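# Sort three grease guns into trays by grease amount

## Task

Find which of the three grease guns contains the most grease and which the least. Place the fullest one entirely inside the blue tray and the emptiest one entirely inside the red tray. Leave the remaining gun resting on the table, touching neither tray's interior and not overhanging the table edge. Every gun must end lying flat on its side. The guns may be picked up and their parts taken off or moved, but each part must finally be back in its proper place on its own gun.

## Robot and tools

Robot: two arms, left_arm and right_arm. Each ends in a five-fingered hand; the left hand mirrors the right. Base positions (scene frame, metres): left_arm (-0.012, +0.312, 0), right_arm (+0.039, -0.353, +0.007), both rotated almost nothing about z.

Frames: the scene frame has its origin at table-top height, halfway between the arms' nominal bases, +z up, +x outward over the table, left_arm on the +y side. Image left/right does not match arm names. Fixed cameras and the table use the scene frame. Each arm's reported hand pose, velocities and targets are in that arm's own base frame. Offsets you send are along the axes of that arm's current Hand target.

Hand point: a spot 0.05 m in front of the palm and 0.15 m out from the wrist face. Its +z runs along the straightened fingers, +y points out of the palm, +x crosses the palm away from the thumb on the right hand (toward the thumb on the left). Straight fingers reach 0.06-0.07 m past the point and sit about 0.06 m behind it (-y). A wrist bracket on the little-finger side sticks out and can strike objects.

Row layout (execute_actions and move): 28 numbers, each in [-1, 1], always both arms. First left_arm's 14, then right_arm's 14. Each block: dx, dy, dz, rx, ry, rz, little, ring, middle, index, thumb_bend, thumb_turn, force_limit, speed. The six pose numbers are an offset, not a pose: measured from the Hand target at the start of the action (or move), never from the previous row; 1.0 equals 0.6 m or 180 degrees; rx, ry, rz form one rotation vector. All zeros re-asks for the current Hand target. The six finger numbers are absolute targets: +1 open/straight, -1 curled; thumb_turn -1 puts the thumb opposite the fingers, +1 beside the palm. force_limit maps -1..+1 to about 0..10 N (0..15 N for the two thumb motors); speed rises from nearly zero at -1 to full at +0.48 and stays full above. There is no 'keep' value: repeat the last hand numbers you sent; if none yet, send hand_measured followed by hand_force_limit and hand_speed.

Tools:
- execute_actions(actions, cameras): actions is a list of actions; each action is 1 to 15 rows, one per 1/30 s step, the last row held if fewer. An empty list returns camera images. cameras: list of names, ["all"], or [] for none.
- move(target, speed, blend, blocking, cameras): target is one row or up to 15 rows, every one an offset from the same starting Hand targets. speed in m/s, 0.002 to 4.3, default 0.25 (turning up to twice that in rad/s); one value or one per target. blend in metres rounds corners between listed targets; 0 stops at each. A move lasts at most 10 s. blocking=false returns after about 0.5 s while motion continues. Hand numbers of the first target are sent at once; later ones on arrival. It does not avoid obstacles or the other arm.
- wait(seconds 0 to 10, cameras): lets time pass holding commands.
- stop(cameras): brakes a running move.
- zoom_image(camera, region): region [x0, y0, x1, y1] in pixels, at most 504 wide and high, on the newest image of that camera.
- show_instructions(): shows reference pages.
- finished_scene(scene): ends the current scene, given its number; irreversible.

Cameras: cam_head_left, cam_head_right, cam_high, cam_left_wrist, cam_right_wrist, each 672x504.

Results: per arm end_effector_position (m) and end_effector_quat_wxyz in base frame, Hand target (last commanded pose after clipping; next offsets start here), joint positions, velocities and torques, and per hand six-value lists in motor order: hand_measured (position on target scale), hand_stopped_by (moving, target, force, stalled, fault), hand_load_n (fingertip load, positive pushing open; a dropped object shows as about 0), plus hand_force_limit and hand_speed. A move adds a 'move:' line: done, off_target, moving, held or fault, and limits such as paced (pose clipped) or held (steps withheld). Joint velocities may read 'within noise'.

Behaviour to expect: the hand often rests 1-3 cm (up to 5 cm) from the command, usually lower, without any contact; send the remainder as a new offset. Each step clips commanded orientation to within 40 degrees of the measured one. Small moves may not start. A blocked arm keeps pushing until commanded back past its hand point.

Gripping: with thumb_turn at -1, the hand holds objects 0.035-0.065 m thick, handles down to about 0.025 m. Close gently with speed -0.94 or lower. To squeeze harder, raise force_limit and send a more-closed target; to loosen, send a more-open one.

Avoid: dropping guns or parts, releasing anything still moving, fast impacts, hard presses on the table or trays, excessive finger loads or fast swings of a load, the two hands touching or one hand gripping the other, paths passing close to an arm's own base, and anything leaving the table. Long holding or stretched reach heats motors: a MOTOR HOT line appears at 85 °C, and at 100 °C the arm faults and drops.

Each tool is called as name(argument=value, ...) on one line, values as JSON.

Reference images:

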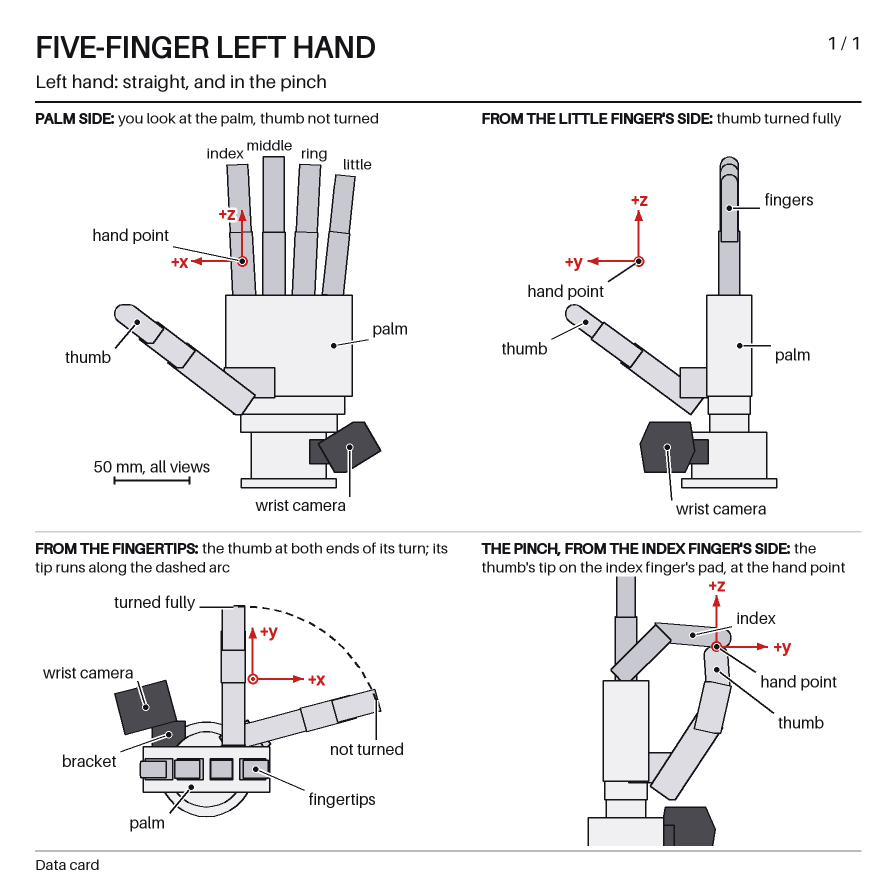

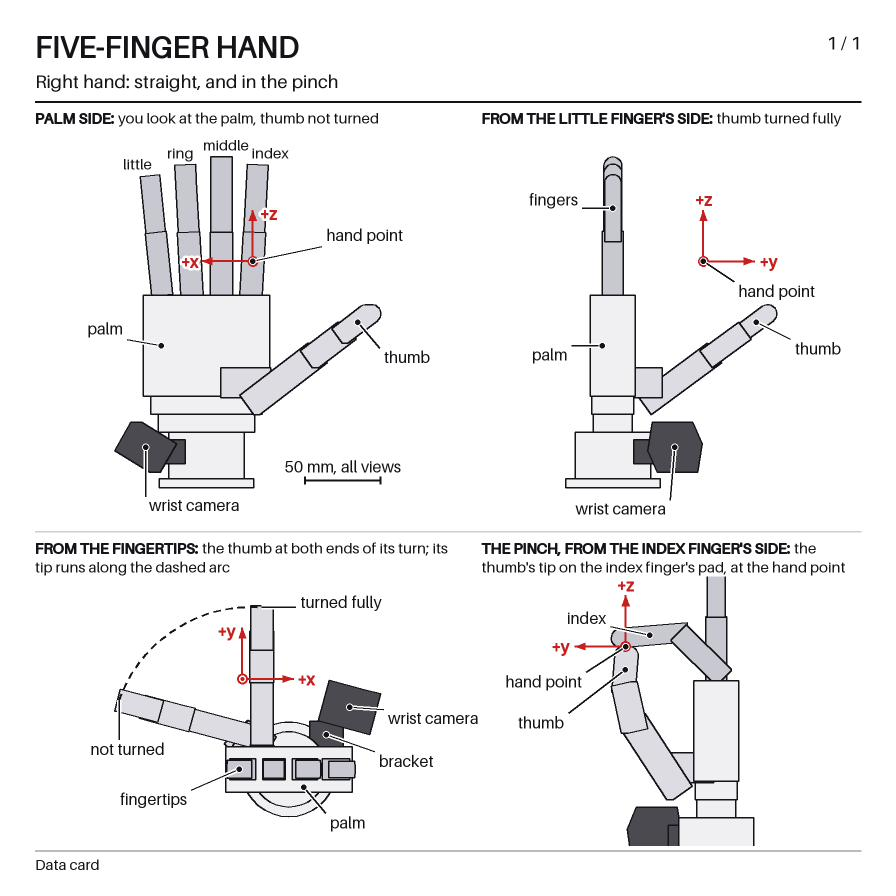

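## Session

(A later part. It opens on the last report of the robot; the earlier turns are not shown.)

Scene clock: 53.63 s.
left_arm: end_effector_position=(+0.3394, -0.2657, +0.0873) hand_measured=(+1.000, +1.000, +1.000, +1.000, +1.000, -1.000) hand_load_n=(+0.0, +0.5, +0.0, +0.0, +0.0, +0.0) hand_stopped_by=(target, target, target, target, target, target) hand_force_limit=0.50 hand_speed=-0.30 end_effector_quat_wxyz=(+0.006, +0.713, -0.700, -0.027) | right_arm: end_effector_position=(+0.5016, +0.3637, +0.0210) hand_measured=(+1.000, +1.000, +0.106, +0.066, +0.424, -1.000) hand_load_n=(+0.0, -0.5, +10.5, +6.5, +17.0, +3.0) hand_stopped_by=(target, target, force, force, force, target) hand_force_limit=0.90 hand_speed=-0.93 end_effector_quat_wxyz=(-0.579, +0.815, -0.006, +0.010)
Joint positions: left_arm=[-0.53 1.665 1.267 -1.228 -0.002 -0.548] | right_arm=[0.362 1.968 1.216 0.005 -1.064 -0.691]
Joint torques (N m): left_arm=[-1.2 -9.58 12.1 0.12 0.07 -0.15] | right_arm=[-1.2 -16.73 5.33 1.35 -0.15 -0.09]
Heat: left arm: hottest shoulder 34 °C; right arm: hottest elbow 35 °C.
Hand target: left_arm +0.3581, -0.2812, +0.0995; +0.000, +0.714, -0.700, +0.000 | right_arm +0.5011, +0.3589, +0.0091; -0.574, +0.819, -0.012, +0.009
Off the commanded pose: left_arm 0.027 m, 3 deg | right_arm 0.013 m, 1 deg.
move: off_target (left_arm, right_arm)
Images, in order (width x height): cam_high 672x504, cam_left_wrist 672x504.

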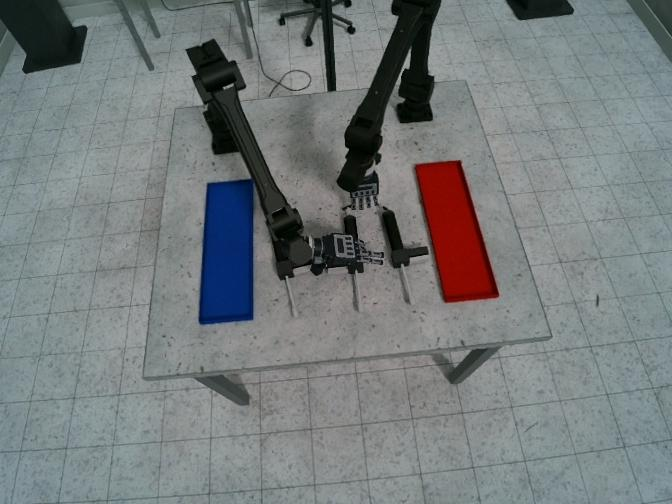

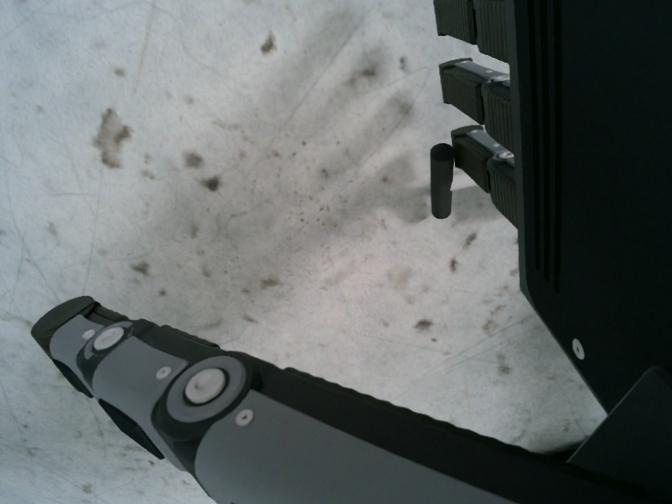

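move(target=[[0.0067,0,0.02,0,0,0,1,1,1,1,1,-1,0.5,-0.3,0,0,0,0,0,0,1,1,-0.5,-0.5,-0.4,-1,0.9,-0.93],[0.0067,0.04,0.025,0,0,0,1,1,1,1,1,-1,0.5,-0.3,0,0,0,0,0,0,1,1,-0.5,-0.5,-0.4,-1,0.9,-0.93]], speed=0.06, cameras=["cam_high","cam_left_wrist"])

zoom_image(camera="cam_high", region=[325, 175, 385, 235])

zoom_image(camera="cam_left_wrist", region=[340, 40, 540, 240])

Scene clock: 55.60 s.
left_arm: end_effector_position=(+0.3376, -0.2756, +0.0792) hand_measured=(+1.000, +1.000, +1.000, +1.000, +1.000, -1.000) hand_load_n=(+0.0, +0.0, +0.5, +0.0, +0.0, +0.0) hand_stopped_by=(target, target, target, target, target, target) hand_force_limit=0.50 hand_speed=-0.30 end_effector_quat_wxyz=(-0.002, +0.717, -0.696, -0.014) | right_arm: end_effector_position=(+0.5015, +0.3637, +0.0210) hand_measured=(+1.000, +1.000, +0.106, +0.066, +0.424, -1.000) hand_load_n=(+0.0, +0.0, +12.0, +2.0, +18.5, -1.0) hand_stopped_by=(target, target, force, force, force, target) hand_force_limit=0.90 hand_speed=-0.93 end_effector_quat_wxyz=(-0.579, +0.815, -0.006, +0.010)
Joint positions: left_arm=[-0.553 1.66 1.243 -1.18 -0.01 -0.583] | right_arm=[0.362 1.968 1.216 0.005 -1.065 -0.691]
Joint torques (N m): left_arm=[-2.2 -11.05 7.19 0.25 0.36 -0.21] | right_arm=[-1.14 -16.73 5.33 1.35 -0.12 -0.08]
Motor temperatures (°C): left_arm=[28 34 35 28 28 30] | right_arm=[31 32 35 29 28 31]
Heat: left arm: hottest elbow 35 °C; right arm: hottest elbow 35 °C.
Hand target: left_arm +0.3343, -0.2857, +0.0845; +0.000, +0.714, -0.700, +0.000 | right_arm +0.5011, +0.3589, +0.0091; -0.574, +0.819, -0.012, +0.009
Off the commanded pose: left_arm 0.012 m, 2 deg | right_arm 0.013 m, 1 deg.
move: off_target (left_arm, right_arm)
Images, in order (width x height): cam_high 672x504, cam_left_wrist 672x504.

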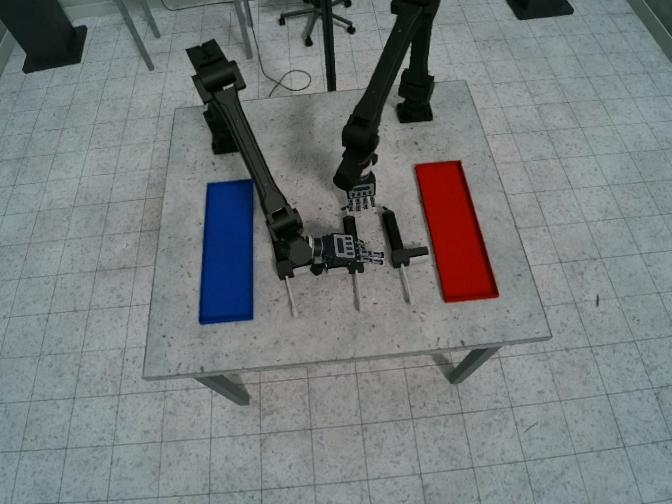

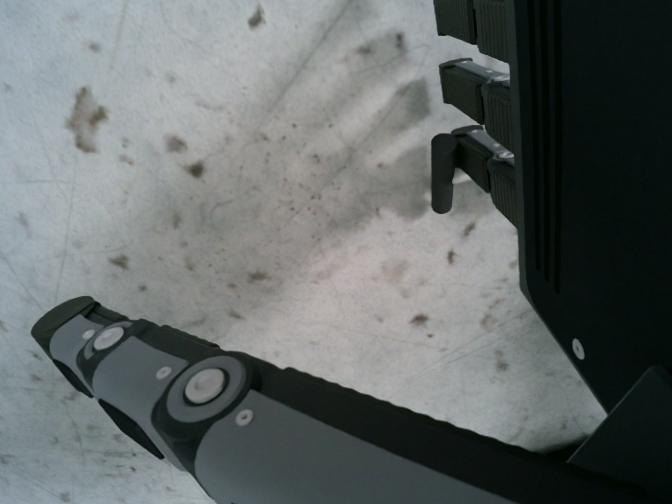

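Scaled by 8.400.

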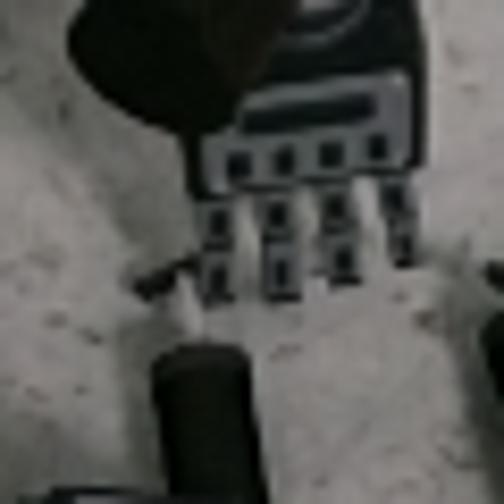

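Scaled by 2.520.

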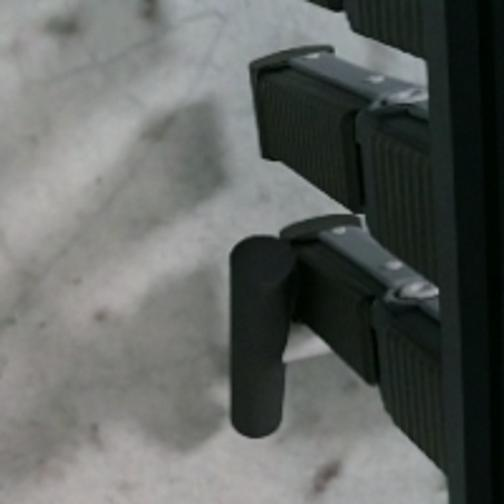

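move(target=[[-0.005,0.03,0.0,0,0,0,1,1,1,1,1,-1,0.5,-0.3,0,0,0,0,0,0,1,1,-0.5,-0.5,-0.4,-1,0.9,-0.93]], speed=0.06, cameras=["cam_high","cam_left_wrist"])

zoom_image(camera="cam_high", region=[325, 175, 385, 235])

Scene clock: 56.70 s.
left_arm: end_effector_position=(+0.3318, -0.2751, +0.0782) hand_measured=(+1.000, +1.000, +1.000, +1.000, +1.000, -1.000) hand_load_n=(+0.0, +0.0, +0.0, +0.5, +0.0, +0.0) hand_stopped_by=(target, target, target, target, target, target) hand_force_limit=0.50 hand_speed=-0.30 end_effector_quat_wxyz=(-0.009, +0.723, -0.691, -0.001) | right_arm: end_effector_position=(+0.5003, +0.3637, +0.0209) hand_measured=(+1.000, +1.000, +0.106, +0.066, +0.424, -1.000) hand_load_n=(+0.0, +0.0, +11.5, +3.0, +18.0, -0.5) hand_stopped_by=(target, target, force, force, force, target) hand_force_limit=0.90 hand_speed=-0.93 end_effector_quat_wxyz=(-0.580, +0.815, -0.005, +0.008)
Joint positions: left_arm=[-0.561 1.626 1.201 -1.143 -0.018 -0.606] | right_arm=[0.362 1.968 1.214 0.005 -1.069 -0.691]
Joint torques (N m): left_arm=[-2.78 -10.93 6.46 -0.59 0.69 -0.11] | right_arm=[-1.26 -16.73 5.41 1.35 0.02 -0.09]
Heat: left arm: hottest shoulder 34 °C; right arm: hottest elbow 35 °C.
Hand target: left_arm +0.3162, -0.2831, +0.0846; +0.000, +0.714, -0.701, +0.000 | right_arm +0.5010, +0.3589, +0.0091; -0.574, +0.819, -0.012, +0.009
Off the commanded pose: left_arm 0.019 m, 2 deg | right_arm 0.013 m, 1 deg.
move: off_target (left_arm, right_arm)
Images, in order (width x height): cam_high 672x504, cam_left_wrist 672x504.

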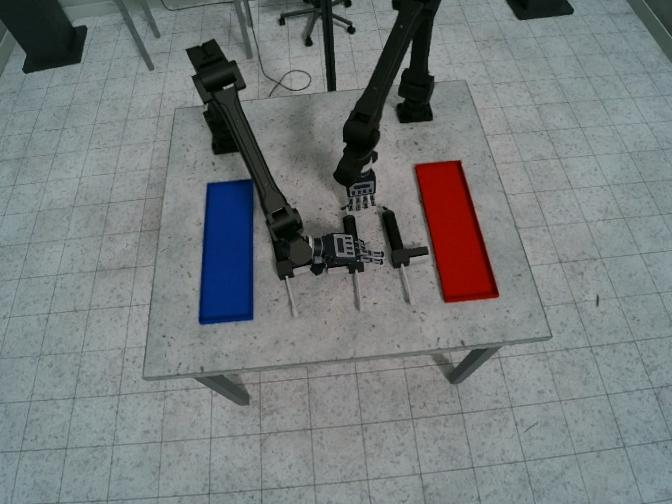

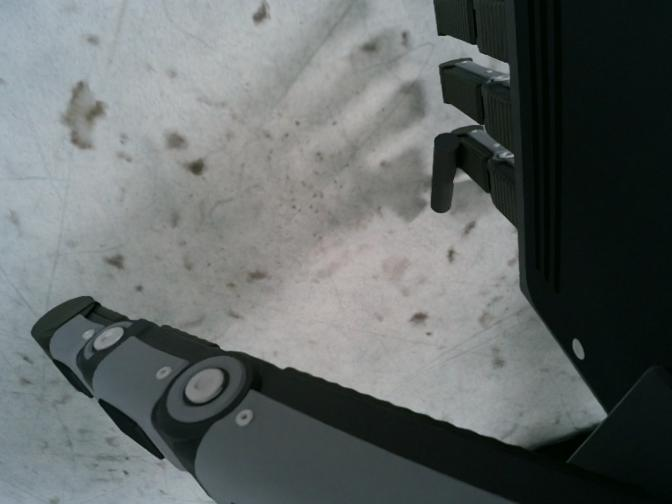

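Scaled by 8.400.

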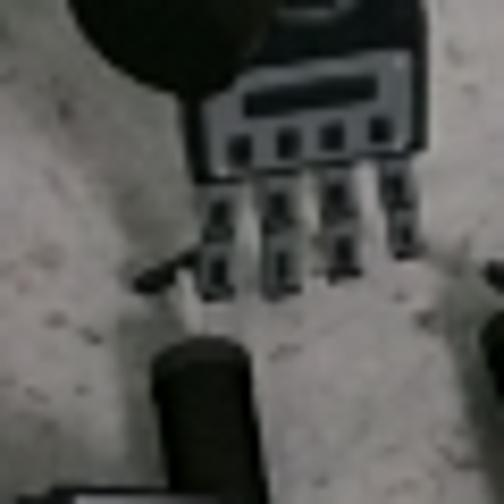

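move(target=[[0,-0.02,0.0,0,0,0,1,1,1,1,1,-1,0.5,-0.3,0,0,0,0,0,0,1,1,-0.5,-0.5,-0.4,-1,0.9,-0.93],[0,-0.02,-0.08,0,0,0,1,1,1,1,1,-1,0.5,-0.3,0,0,0,0,0,0,1,1,-0.5,-0.5,-0.4,-1,0.9,-0.93],[0.0061,0.045,-0.075,0,0,0,1,1,1,1,1,-1,0.5,-0.3,0,0,0,0,0,0,1,1,-0.5,-0.5,-0.4,-1,0.9,-0.93],[0.0061,0.045,-0.01,0,0,0,1,1,1,1,1,-1,0.5,-0.3,0,0,0,0,0,0,1,1,-0.5,-0.5,-0.4,-1,0.9,-0.93]], speed=0.12, cameras=["cam_high","cam_left_wrist"])

zoom_image(camera="cam_high", region=[325, 165, 385, 225])

zoom_image(camera="cam_left_wrist", region=[340, 40, 540, 240])

Scene clock: 60.50 s.
left_arm: end_effector_position=(+0.2880, -0.2844, +0.0928) hand_measured=(+1.000, +1.000, +1.000, +1.000, +1.000, -1.000) hand_load_n=(+0.0, +0.0, +0.0, +0.0, +0.0, +0.0) hand_stopped_by=(target, target, target, target, target, target) hand_force_limit=0.50 hand_speed=-0.30 end_effector_quat_wxyz=(+0.000, +0.711, -0.703, -0.003) | right_arm: end_effector_position=(+0.5001, +0.3640, +0.0207) hand_measured=(+1.000, +1.000, +0.106, +0.066, +0.424, -1.000) hand_load_n=(-0.5, +0.0, +11.5, +6.5, +16.0, +3.0) hand_stopped_by=(target, target, force, force, force, target) hand_force_limit=0.90 hand_speed=-0.93 end_effector_quat_wxyz=(-0.579, +0.815, -0.008, +0.007)
Joint positions: left_arm=[-0.628 1.546 1.143 -1.174 0 -0.64] | right_arm=[0.363 1.968 1.214 0.005 -1.065 -0.684]
Joint torques (N m): left_arm=[-0.97 -8.47 7.46 0.21 0 -0.2] | right_arm=[-1.26 -16.67 5.42 1.36 -0.11 -0.14]
Heat: left arm: hottest shoulder 34 °C; right arm: hottest elbow 35 °C.
Hand target: left_arm +0.2891, -0.2873, +0.0905; +0.000, +0.714, -0.701, +0.000 | right_arm +0.5010, +0.3589, +0.0091; -0.574, +0.819, -0.012, +0.009
Off the commanded pose: left_arm 0.004 m, 1 deg | right_arm 0.013 m, 1 deg.
move: off_target (right_arm)
Images, in order (width x height): cam_high 672x504, cam_left_wrist 672x504.

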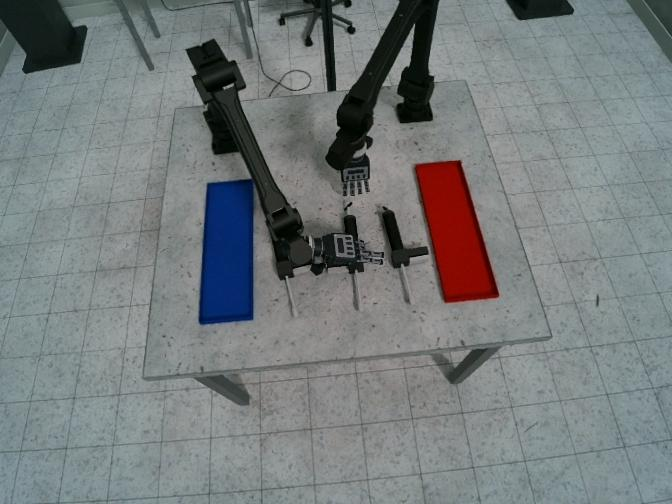

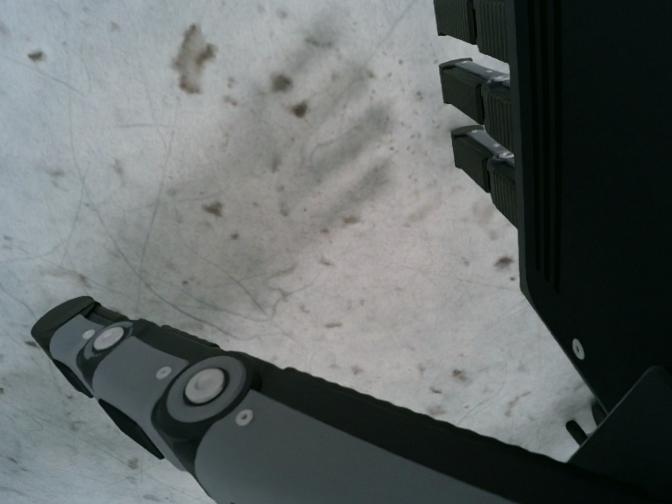

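Scaled by 8.400.

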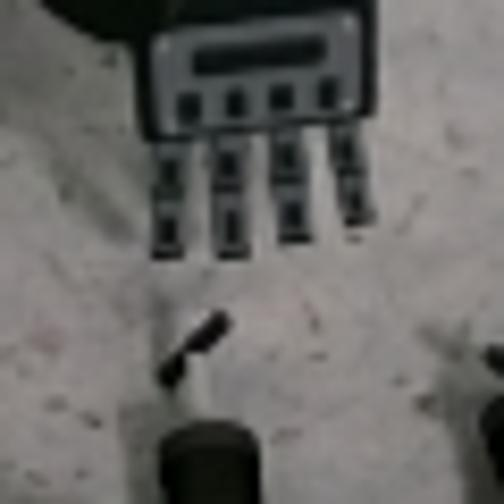

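Scaled by 2.520.

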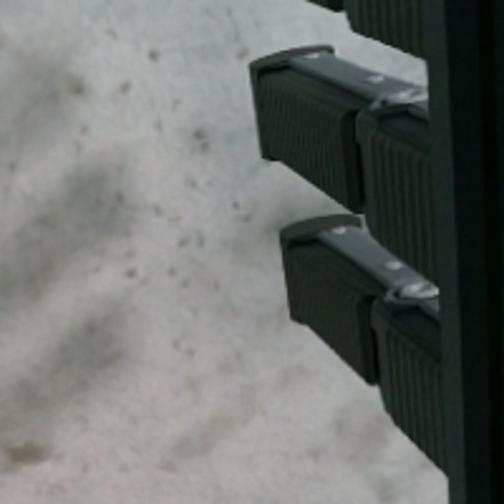

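move(target=[[0,0,0.024,0,0,0,1,1,1,1,1,-1,0.5,-0.3,0,0,0,0,0,0,1,1,-0.5,-0.5,-0.4,-1,0.9,-0.93],[0,-0.1,0.024,0,0,0,1,1,1,1,1,-1,0.5,-0.3,0,0,0,0,0,0,1,1,-0.5,-0.5,-0.4,-1,0.9,-0.93]], speed=0.08, cameras=["cam_high","cam_left_wrist"])

zoom_image(camera="cam_high", region=[325, 175, 385, 235])

zoom_image(camera="cam_left_wrist", region=[340, 40, 540, 240])

Scene clock: 62.97 s.
left_arm: end_effector_position=(+0.3194, -0.2801, +0.0709) hand_measured=(+1.000, +1.000, +1.000, +1.000, +1.000, -1.000) hand_load_n=(+0.0, +0.0, -3.0, -2.5, +0.0, +0.0) hand_stopped_by=(target, target, target, target, target, target) hand_force_limit=0.50 hand_speed=-0.30 end_effector_quat_wxyz=(+0.010, +0.707, -0.707, -0.022) | right_arm: end_effector_position=(+0.5006, +0.3638, +0.0203) hand_measured=(+1.000, +1.000, +0.106, +0.066, +0.424, -1.000) hand_load_n=(+0.0, +0.0, +12.0, +6.0, +16.0, +2.0) hand_stopped_by=(target, target, force, force, force, target) hand_force_limit=0.90 hand_speed=-0.93 end_effector_quat_wxyz=(-0.578, +0.816, -0.009, +0.008)
Joint positions: left_arm=[-0.576 1.658 1.21 -1.171 0.01 -0.576] | right_arm=[0.363 1.968 1.214 0.005 -1.062 -0.684]
Joint torques (N m): left_arm=[1.08 -8.53 12.29 0.25 -0.48 -0.07] | right_arm=[-1.26 -16.67 5.41 1.36 -0.25 -0.15]
Heat: left arm: hottest elbow 35 °C; right arm: hottest elbow 35 °C.
Hand target: left_arm +0.3493, -0.2861, +0.0761; +0.000, +0.714, -0.700, +0.000 | right_arm +0.5010, +0.3589, +0.0091; -0.574, +0.819, -0.012, +0.009
Off the commanded pose: left_arm 0.031 m, 3 deg | right_arm 0.012 m, 1 deg.
move: off_target (left_arm, right_arm)
Images, in order (width x height): cam_high 672x504, cam_left_wrist 672x504.

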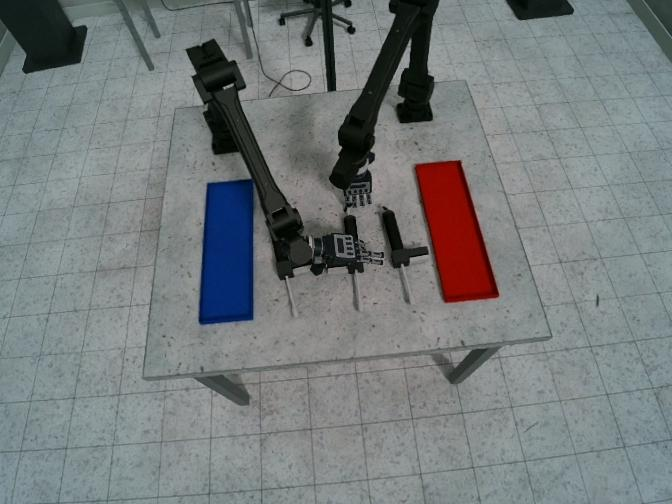

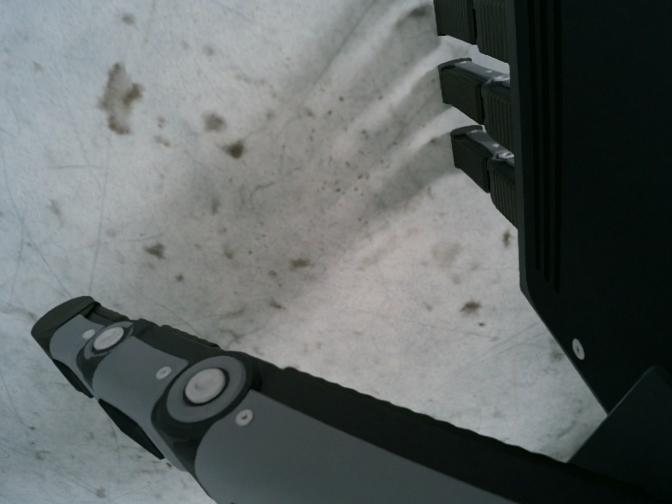

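Scaled by 8.400.

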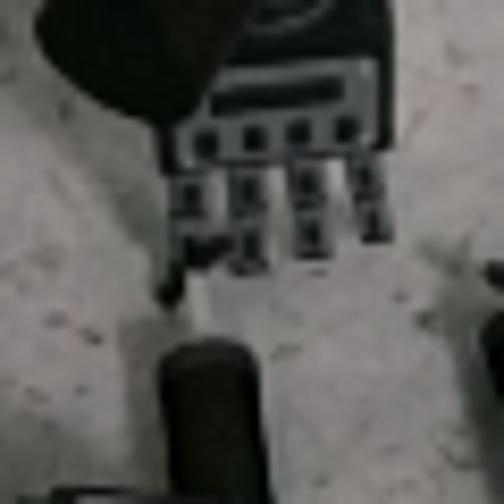

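Scaled by 2.520.

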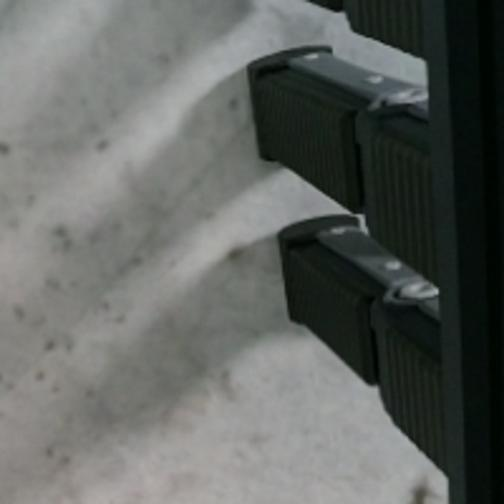

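move(target=[[0,-0.04,0.01,0,0,0,1,1,1,1,1,-1,0.5,-0.3,0,0,0,0,0,0,1,1,-0.5,-0.5,-0.4,-1,0.9,-0.93]], speed=0.06, cameras=["cam_high","cam_left_wrist"])

zoom_image(camera="cam_high", region=[325, 175, 385, 235])

Scene clock: 64.17 s.
left_arm: end_effector_position=(+0.3387, -0.2802, +0.0712) hand_measured=(+1.000, +1.000, +1.000, +1.000, +1.000, -1.000) hand_load_n=(+0.0, +0.0, -6.0, -2.5, +0.0, +0.0) hand_stopped_by=(target, target, target, target, target, target) hand_force_limit=0.50 hand_speed=-0.30 end_effector_quat_wxyz=(+0.013, +0.706, -0.708, -0.024) | right_arm: end_effector_position=(+0.5008, +0.3637, +0.0202) hand_measured=(+1.000, +1.000, +0.106, +0.066, +0.424, -1.000) hand_load_n=(+0.0, -0.5, +12.0, +5.0, +16.0, +1.0) hand_stopped_by=(target, target, force, force, force, target) hand_force_limit=0.90 hand_speed=-0.93 end_effector_quat_wxyz=(-0.578, +0.816, -0.009, +0.009)
Joint positions: left_arm=[-0.552 1.701 1.266 -1.188 0.015 -0.548] | right_arm=[0.363 1.968 1.214 0.005 -1.061 -0.686]
Joint torques (N m): left_arm=[1.38 -7.71 12.38 0.95 -0.67 -0.1] | right_arm=[-1.26 -16.73 5.44 1.35 -0.28 -0.14]
Heat: left arm: hottest elbow 35 °C; right arm: hottest elbow 35 °C.
Hand target: left_arm +0.3733, -0.2856, +0.0702; +0.000, +0.714, -0.700, +0.000 | right_arm +0.5010, +0.3589, +0.0091; -0.574, +0.819, -0.012, +0.009
Off the commanded pose: left_arm 0.035 m, 3 deg | right_arm 0.012 m, 1 deg.
move: off_target (left_arm, right_arm)
Images, in order (width x height): cam_high 672x504, cam_left_wrist 672x504.

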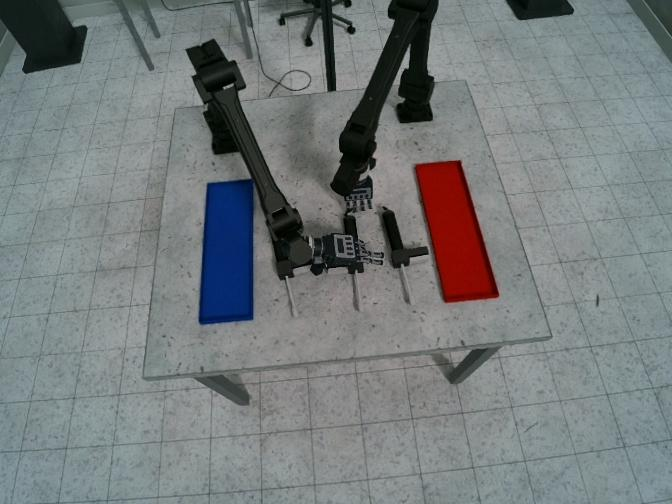

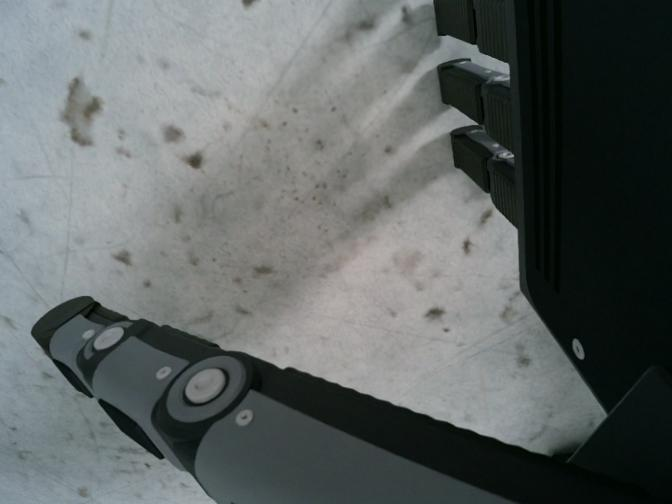

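Scaled by 8.400.

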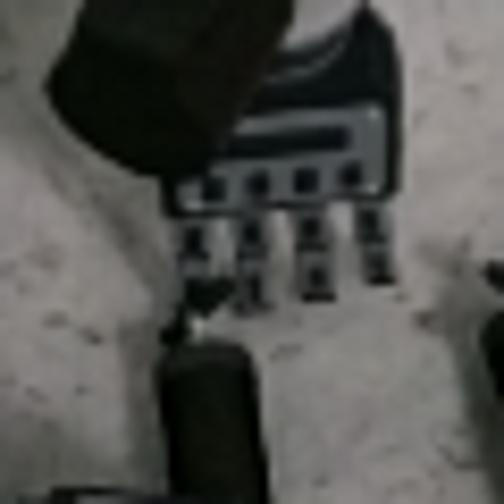

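move(target=[[0,-0.02,0.0,0,0,0,1,1,1,1,1,-1,0.5,-0.3,0,0,0,0,0,0,1,1,-0.5,-0.5,-0.4,-1,0.9,-0.93]], speed=0.06, cameras=["cam_high"])

zoom_image(camera="cam_high", region=[325, 175, 385, 235])

Scene clock: 65.17 s.
left_arm: end_effector_position=(+0.3484, -0.2804, +0.0715) hand_measured=(+1.000, +1.000, +1.000, +1.000, +1.000, -1.000) hand_load_n=(+0.0, +0.0, -6.0, -3.0, +0.0, +0.0) hand_stopped_by=(target, target, target, target, target, target) hand_force_limit=0.50 hand_speed=-0.30 end_effector_quat_wxyz=(+0.015, +0.705, -0.709, -0.026) | right_arm: end_effector_position=(+0.5010, +0.3637, +0.0201) hand_measured=(+1.000, +1.000, +0.106, +0.066, +0.424, -1.000) hand_load_n=(+0.0, +0.0, +12.5, +5.0, +16.0, +1.0) hand_stopped_by=(target, target, force, force, force, target) hand_force_limit=0.90 hand_speed=-0.93 end_effector_quat_wxyz=(-0.578, +0.816, -0.008, +0.009)
Joint positions: left_arm=[-0.541 1.724 1.297 -1.201 0.016 -0.535] | right_arm=[0.363 1.968 1.214 0.005 -1.06 -0.687]
Joint torques (N m): left_arm=[1.32 -8.7 12.75 0.94 -0.71 -0.11] | right_arm=[-1.26 -16.67 5.42 1.35 -0.32 -0.12]
Heat: left arm: hottest elbow 35 °C; right arm: hottest elbow 35 °C.
Hand target: left_arm +0.3852, -0.2855, +0.0702; +0.000, +0.714, -0.701, +0.000 | right_arm +0.5010, +0.3589, +0.0091; -0.574, +0.819, -0.012, +0.009
Off the commanded pose: left_arm 0.037 m, 4 deg | right_arm 0.012 m, 1 deg.
move: off_target (left_arm, right_arm)
Images, in order (width x height): cam_high 672x504.

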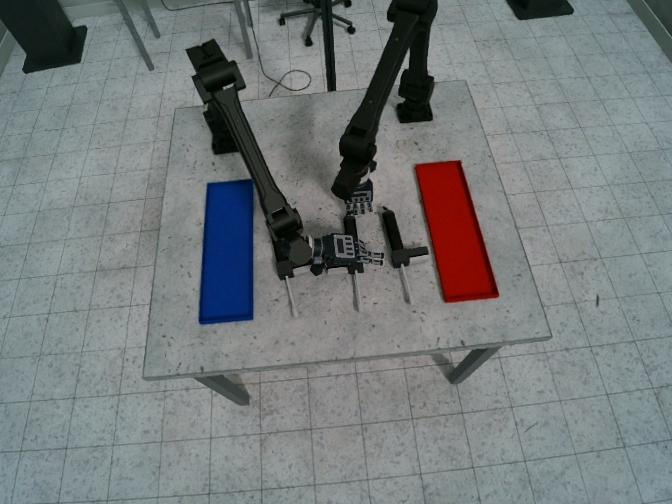

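Scaled by 8.400.

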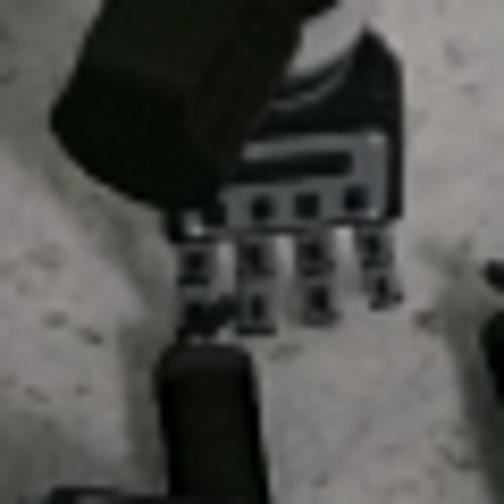

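move(target=[[0,-0.015,0.0,0,0,0,1,1,1,1,1,-1,0.5,-0.3,0,0,0,0,0,0,1,1,-0.5,-0.5,-0.4,-1,0.9,-0.93]], speed=0.06)

Scene clock: 66.10 s.
left_arm: end_effector_position=(+0.3521, -0.2805, +0.0720) hand_measured=(+1.000, +1.000, +1.000, +1.000, +1.000, -1.000) hand_load_n=(+0.0, +0.0, -7.0, -3.5, -0.5, +0.0) hand_stopped_by=(target, target, target, target, target, target) hand_force_limit=0.50 hand_speed=-0.30 end_effector_quat_wxyz=(+0.018, +0.702, -0.711, -0.031) | right_arm: end_effector_position=(+0.5024, +0.3630, +0.0199) hand_measured=(+1.000, +1.000, +0.106, +0.066, +0.424, -1.000) hand_load_n=(+0.0, -0.5, +12.0, +6.5, +15.5, +2.0) hand_stopped_by=(target, target, force, force, force, target) hand_force_limit=0.90 hand_speed=-0.93 end_effector_quat_wxyz=(-0.577, +0.817, -0.009, +0.012)
Joint positions: left_arm=[-0.537 1.74 1.318 -1.217 0.019 -0.523] | right_arm=[0.362 1.968 1.214 0.008 -1.056 -0.687]
Joint torques (N m): left_arm=[1.96 -8.53 12.98 1.24 -0.82 -0.11] | right_arm=[-1.14 -16.73 5.42 1.28 -0.47 -0.12]
Heat: left arm: hottest elbow 35 °C; right arm: hottest elbow 35 °C.
Hand target: left_arm +0.3942, -0.2852, +0.0701; +0.000, +0.714, -0.700, +0.000 | right_arm +0.5010, +0.3589, +0.0091; -0.574, +0.819, -0.012, +0.009
Off the commanded pose: left_arm 0.042 m, 4 deg | right_arm 0.012 m, 1 deg.
move: off_target (left_arm, right_arm)

move(target=[[-0.0019,0.1083,0.0,0,0,0,1,1,1,1,1,-1,0.5,-0.3,0,0,0,0,0,0,1,1,-0.5,-0.5,-0.4,-1,0.9,-0.93],[-0.0019,0.1083,-0.15,0,0,0,1,1,1,1,1,-1,0.5,-0.3,0,0,0,0,0,0,1,1,-0.5,-0.5,-0.4,-1,0.9,-0.93],[-0.1799,0.0598,-0.1083,0,0,-0.0189,1,1,1,1,1,-1,0.5,-0.3,0,-0.0,0,0,0,0,1,1,-0.5,-0.5,-0.4,-1,0.9,-0.93]], speed=0.2, cameras=["cam_high","cam_left_wrist","cam_right_wrist"])

zoom_image(camera="cam_high", region=[325, 185, 385, 245])

zoom_image(camera="cam_high", region=[365, 180, 425, 240])

Scene clock: 70.37 s.
left_arm: end_effector_position=(+0.3549, -0.1781, +0.1306) hand_measured=(+1.000, +1.000, +1.000, +1.000, +1.000, -1.000) hand_load_n=(+0.0, +0.0, +0.0, +0.0, +0.0, +0.0) hand_stopped_by=(target, target, target, target, target, target) hand_force_limit=0.50 hand_speed=-0.30 end_effector_quat_wxyz=(+0.003, +0.737, -0.676, -0.011) | right_arm: end_effector_position=(+0.5024, +0.3630, +0.0199) hand_measured=(+1.000, +1.000, +0.106, +0.066, +0.424, -1.000) hand_load_n=(+0.0, +0.0, +12.0, +5.0, +15.5, +1.5) hand_stopped_by=(target, target, force, force, force, target) hand_force_limit=0.90 hand_speed=-0.93 end_effector_quat_wxyz=(-0.577, +0.817, -0.009, +0.012)
Joint positions: left_arm=[-0.333 1.539 1.238 -1.293 -0.003 -0.419] | right_arm=[0.362 1.968 1.214 0.008 -1.056 -0.687]
Joint torques (N m): left_arm=[-0.79 -9.99 7.56 0.18 0.09 -0.01] | right_arm=[-1.14 -16.73 5.42 1.26 -0.47 -0.12]
Heat: left arm: hottest elbow 35 °C; right arm: hottest elbow 35 °C.
Hand target: left_arm +0.3564, -0.1780, +0.1352; +0.000, +0.734, -0.679, +0.000 | right_arm +0.5010, +0.3589, +0.0091; -0.574, +0.819, -0.012, +0.009
Off the commanded pose: left_arm 0.005 m, 1 deg | right_arm 0.012 m, 1 deg.
move: off_target (right_arm)
Images, in order (width x height): cam_high 672x504, cam_left_wrist 672x504, cam_right_wrist 672x504.

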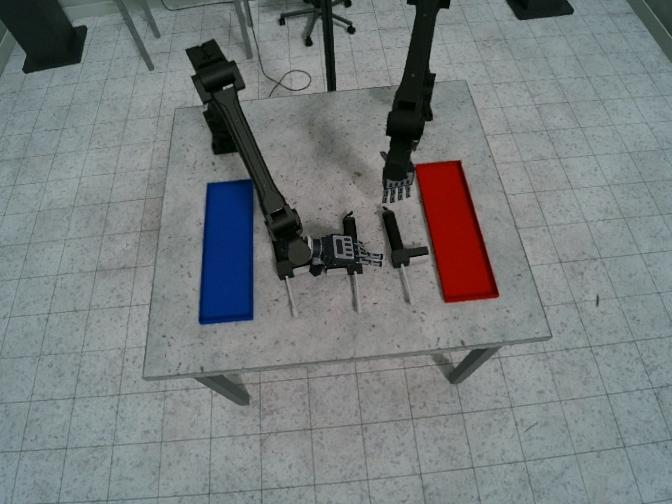

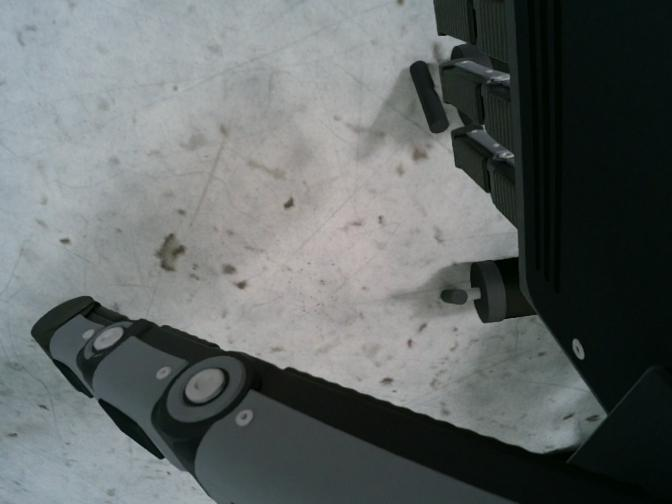

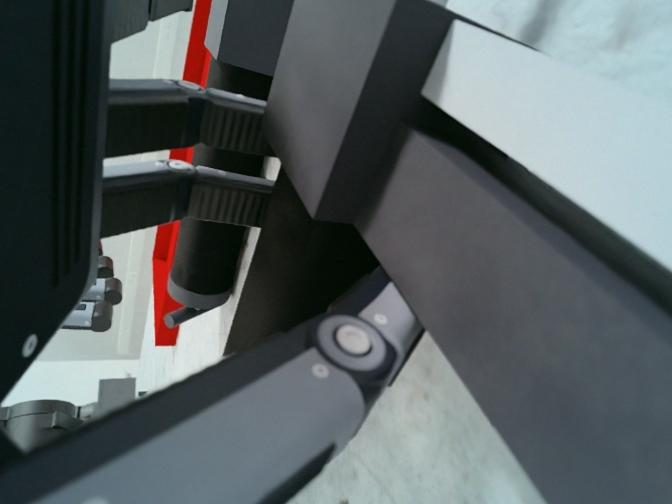

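Scaled by 8.400.

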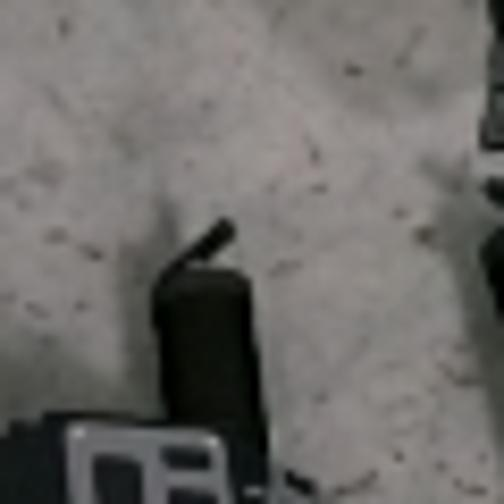

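Scaled by 8.400.

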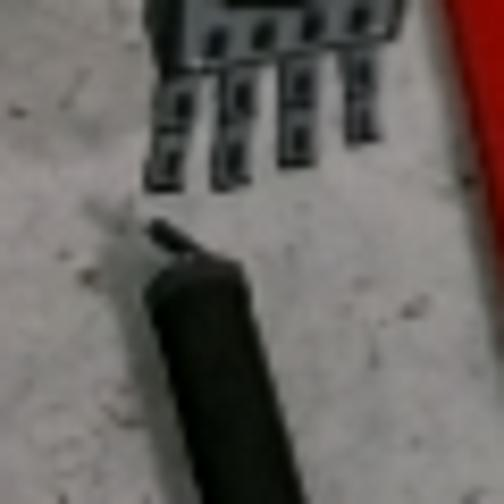

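zoom_image(camera="cam_high", region=[310, 220, 400, 290])

Scaled by 5.600.

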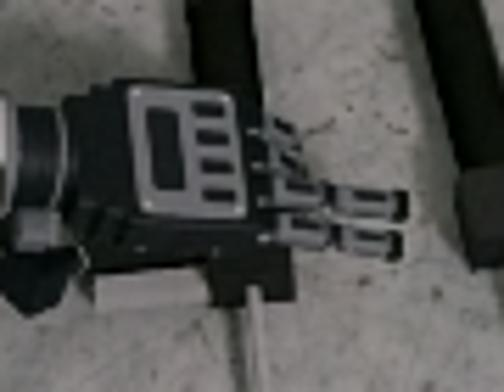

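move(target=[[0,0,0,0,0,0,1,1,1,1,1,-1,0.5,-0.3,0,0,0,0,0,0,1,1,0.3,0.3,0.5,-1,0.8,-0.6],[0,0,0,0,0,0,1,1,1,1,1,-1,0.5,-0.3,0,-0.1879,-0.0684,0,0,0,1,1,0.3,0.3,0.5,-1,0.8,-0.6],[0,0,0,0,0,0,1,1,1,1,1,-1,0.5,-0.3,-0.015,-0.2603,0.1303,0,-0.0183,-0.0067,1,1,0.3,0.3,0.5,-1,0.8,-0.6],[0,0,0,0,0,0,1,1,1,1,1,-1,0.5,-0.3,-0.015,-0.135,0.1759,0,-0.0183,-0.0067,1,1,0.3,0.3,0.5,-1,0.8,-0.6]], speed=0.2, blend=[0,0.02,0.02,0], cameras=["cam_high","cam_right_wrist"])

zoom_image(camera="cam_high", region=[340, 190, 440, 290])

Scene clock: 74.33 s.
left_arm: end_effector_position=(+0.3548, -0.1781, +0.1307) hand_measured=(+1.000, +1.000, +1.000, +1.000, +1.000, -1.000) hand_load_n=(+0.0, +0.0, +0.0, +0.0, +0.0, +0.0) hand_stopped_by=(target, target, target, target, target, target) hand_force_limit=0.50 hand_speed=-0.30 end_effector_quat_wxyz=(+0.003, +0.737, -0.676, -0.011) | right_arm: end_effector_position=(+0.4891, +0.4821, +0.0514) hand_measured=(+1.000, +1.000, +0.300, +0.300, +0.500, -1.000) hand_load_n=(+0.0, +0.0, +0.0, +0.0, +0.0, +0.0) hand_stopped_by=(target, target, target, target, target, target) hand_force_limit=0.80 hand_speed=-0.60 end_effector_quat_wxyz=(-0.571, +0.821, +0.014, -0.012)
Joint positions: left_arm=[-0.333 1.539 1.238 -1.293 -0.003 -0.419] | right_arm=[0.55 2.019 1.399 -0.027 -0.957 -0.551]
Joint torques (N m): left_arm=[-0.44 -10.11 7.6 0.21 0.11 0.05] | right_arm=[-0.73 -18.32 7.76 1.96 -0.29 0.11]
Heat: left arm: hottest elbow 35 °C; right arm: hottest elbow 35 °C.
Hand target: left_arm +0.3564, -0.1780, +0.1352; +0.000, +0.734, -0.679, +0.000 | right_arm +0.4961, +0.4859, +0.0496; -0.574, +0.819, +0.013, -0.008
Off the commanded pose: left_arm 0.005 m, 1 deg | right_arm 0.008 m, 1 deg.
move: done
Images, in order (width x height): cam_high 672x504, cam_right_wrist 672x504.

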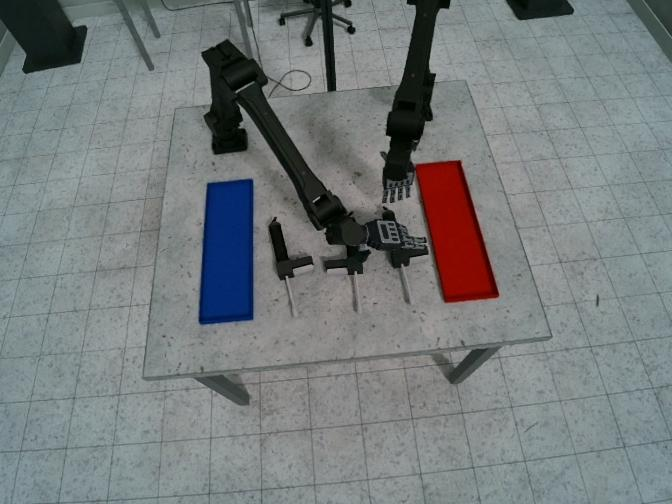

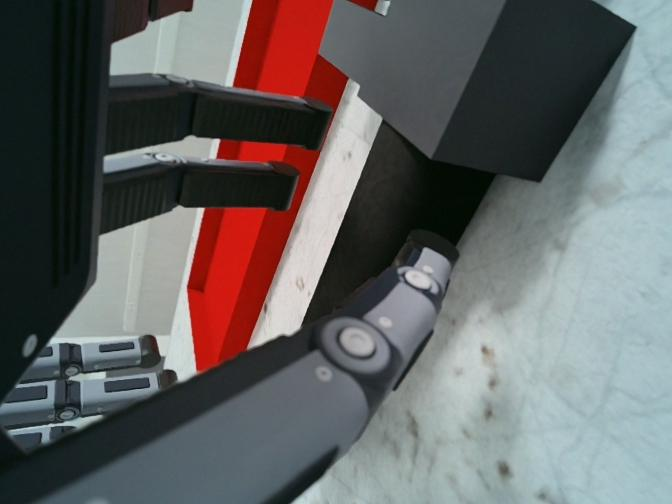

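Scaled by 5.040.

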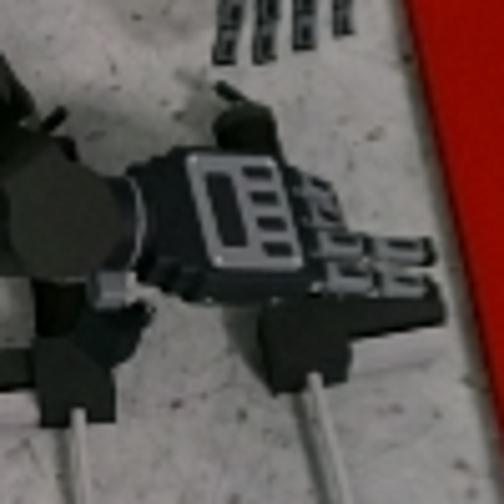

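move(target=[[0,0,0,0,0,0,1,1,1,1,1,-1,0.5,-0.3,0,0.0698,0.0254,0,0,0,1,1,0.3,0.3,0.5,-1,0,-0.3],[0,0,0,0,0,0,1,1,1,1,1,-1,0.5,-0.3,0,0.0698,0.0254,0,0,0,1,1,-0.4,-0.4,-0.3,-1,0.2,-0.9],[0,0,0,0,0,0,1,1,1,1,1,-1,0.5,-0.3,0,0.0658,0.0244,0,0,0,1,1,-0.5,-0.5,-0.4,-1,0.9,-0.93]], speed=0.08, cameras=["cam_high","cam_right_wrist"])

Scene clock: 77.80 s.
left_arm: end_effector_position=(+0.3548, -0.1781, +0.1307) hand_measured=(+1.000, +1.000, +1.000, +1.000, +1.000, -1.000) hand_load_n=(+0.0, +0.0, +0.0, +0.0, -0.5, +0.0) hand_stopped_by=(target, target, target, target, target, target) hand_force_limit=0.50 hand_speed=-0.30 end_effector_quat_wxyz=(+0.003, +0.737, -0.676, -0.011) | right_arm: end_effector_position=(+0.4966, +0.4878, +0.0214) hand_measured=(+1.000, +1.000, +0.088, +0.088, +0.388, -1.000) hand_load_n=(+0.0, +0.0, +10.5, +10.0, +13.5, -0.5) hand_stopped_by=(target, target, force, force, force, target) hand_force_limit=0.90 hand_speed=-0.93 end_effector_quat_wxyz=(-0.577, +0.816, +0.021, -0.002)
Joint positions: left_arm=[-0.333 1.539 1.238 -1.293 -0.003 -0.419] | right_arm=[0.551 2.082 1.399 0.067 -0.957 -0.547]
Joint torques (N m): left_arm=[-0.62 -9.82 7.61 0.08 0.08 0.02] | right_arm=[-0.85 -18.32 6.23 1.7 -0.26 0.06]
Heat: left arm: hottest elbow 35 °C; right arm: hottest elbow 35 °C.
Hand target: left_arm +0.3564, -0.1780, +0.1352; +0.000, +0.734, -0.679, +0.000 | right_arm +0.4961, +0.4863, +0.0074; -0.574, +0.819, +0.013, -0.008
Off the commanded pose: left_arm 0.005 m, 1 deg | right_arm 0.014 m, 1 deg.
move: off_target (right_arm); target 2's new numbers were sent with right_arm's hand 0.016 m and 1 deg from that target; target 3's new numbers were sent with right_arm's hand 0.014 m and 1 deg from that target
Images, in order (width x height): cam_high 672x504, cam_right_wrist 672x504.

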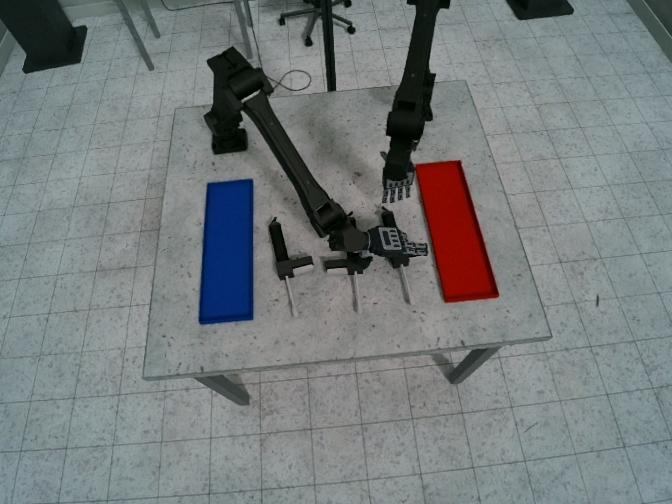

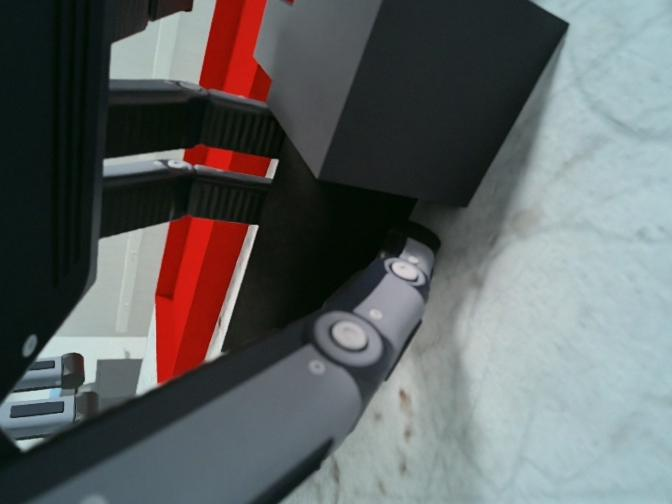

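zoom_image(camera="cam_high", region=[365, 180, 425, 240])

Scaled by 8.400.

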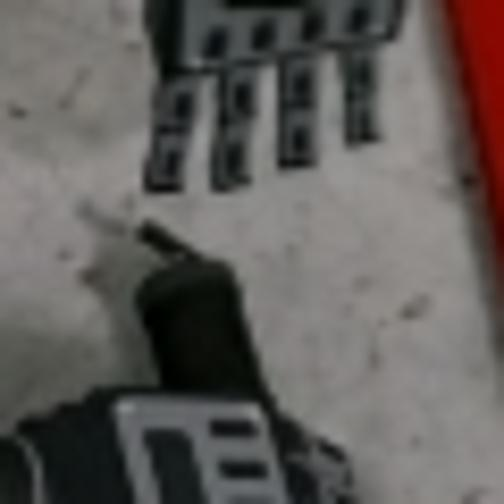

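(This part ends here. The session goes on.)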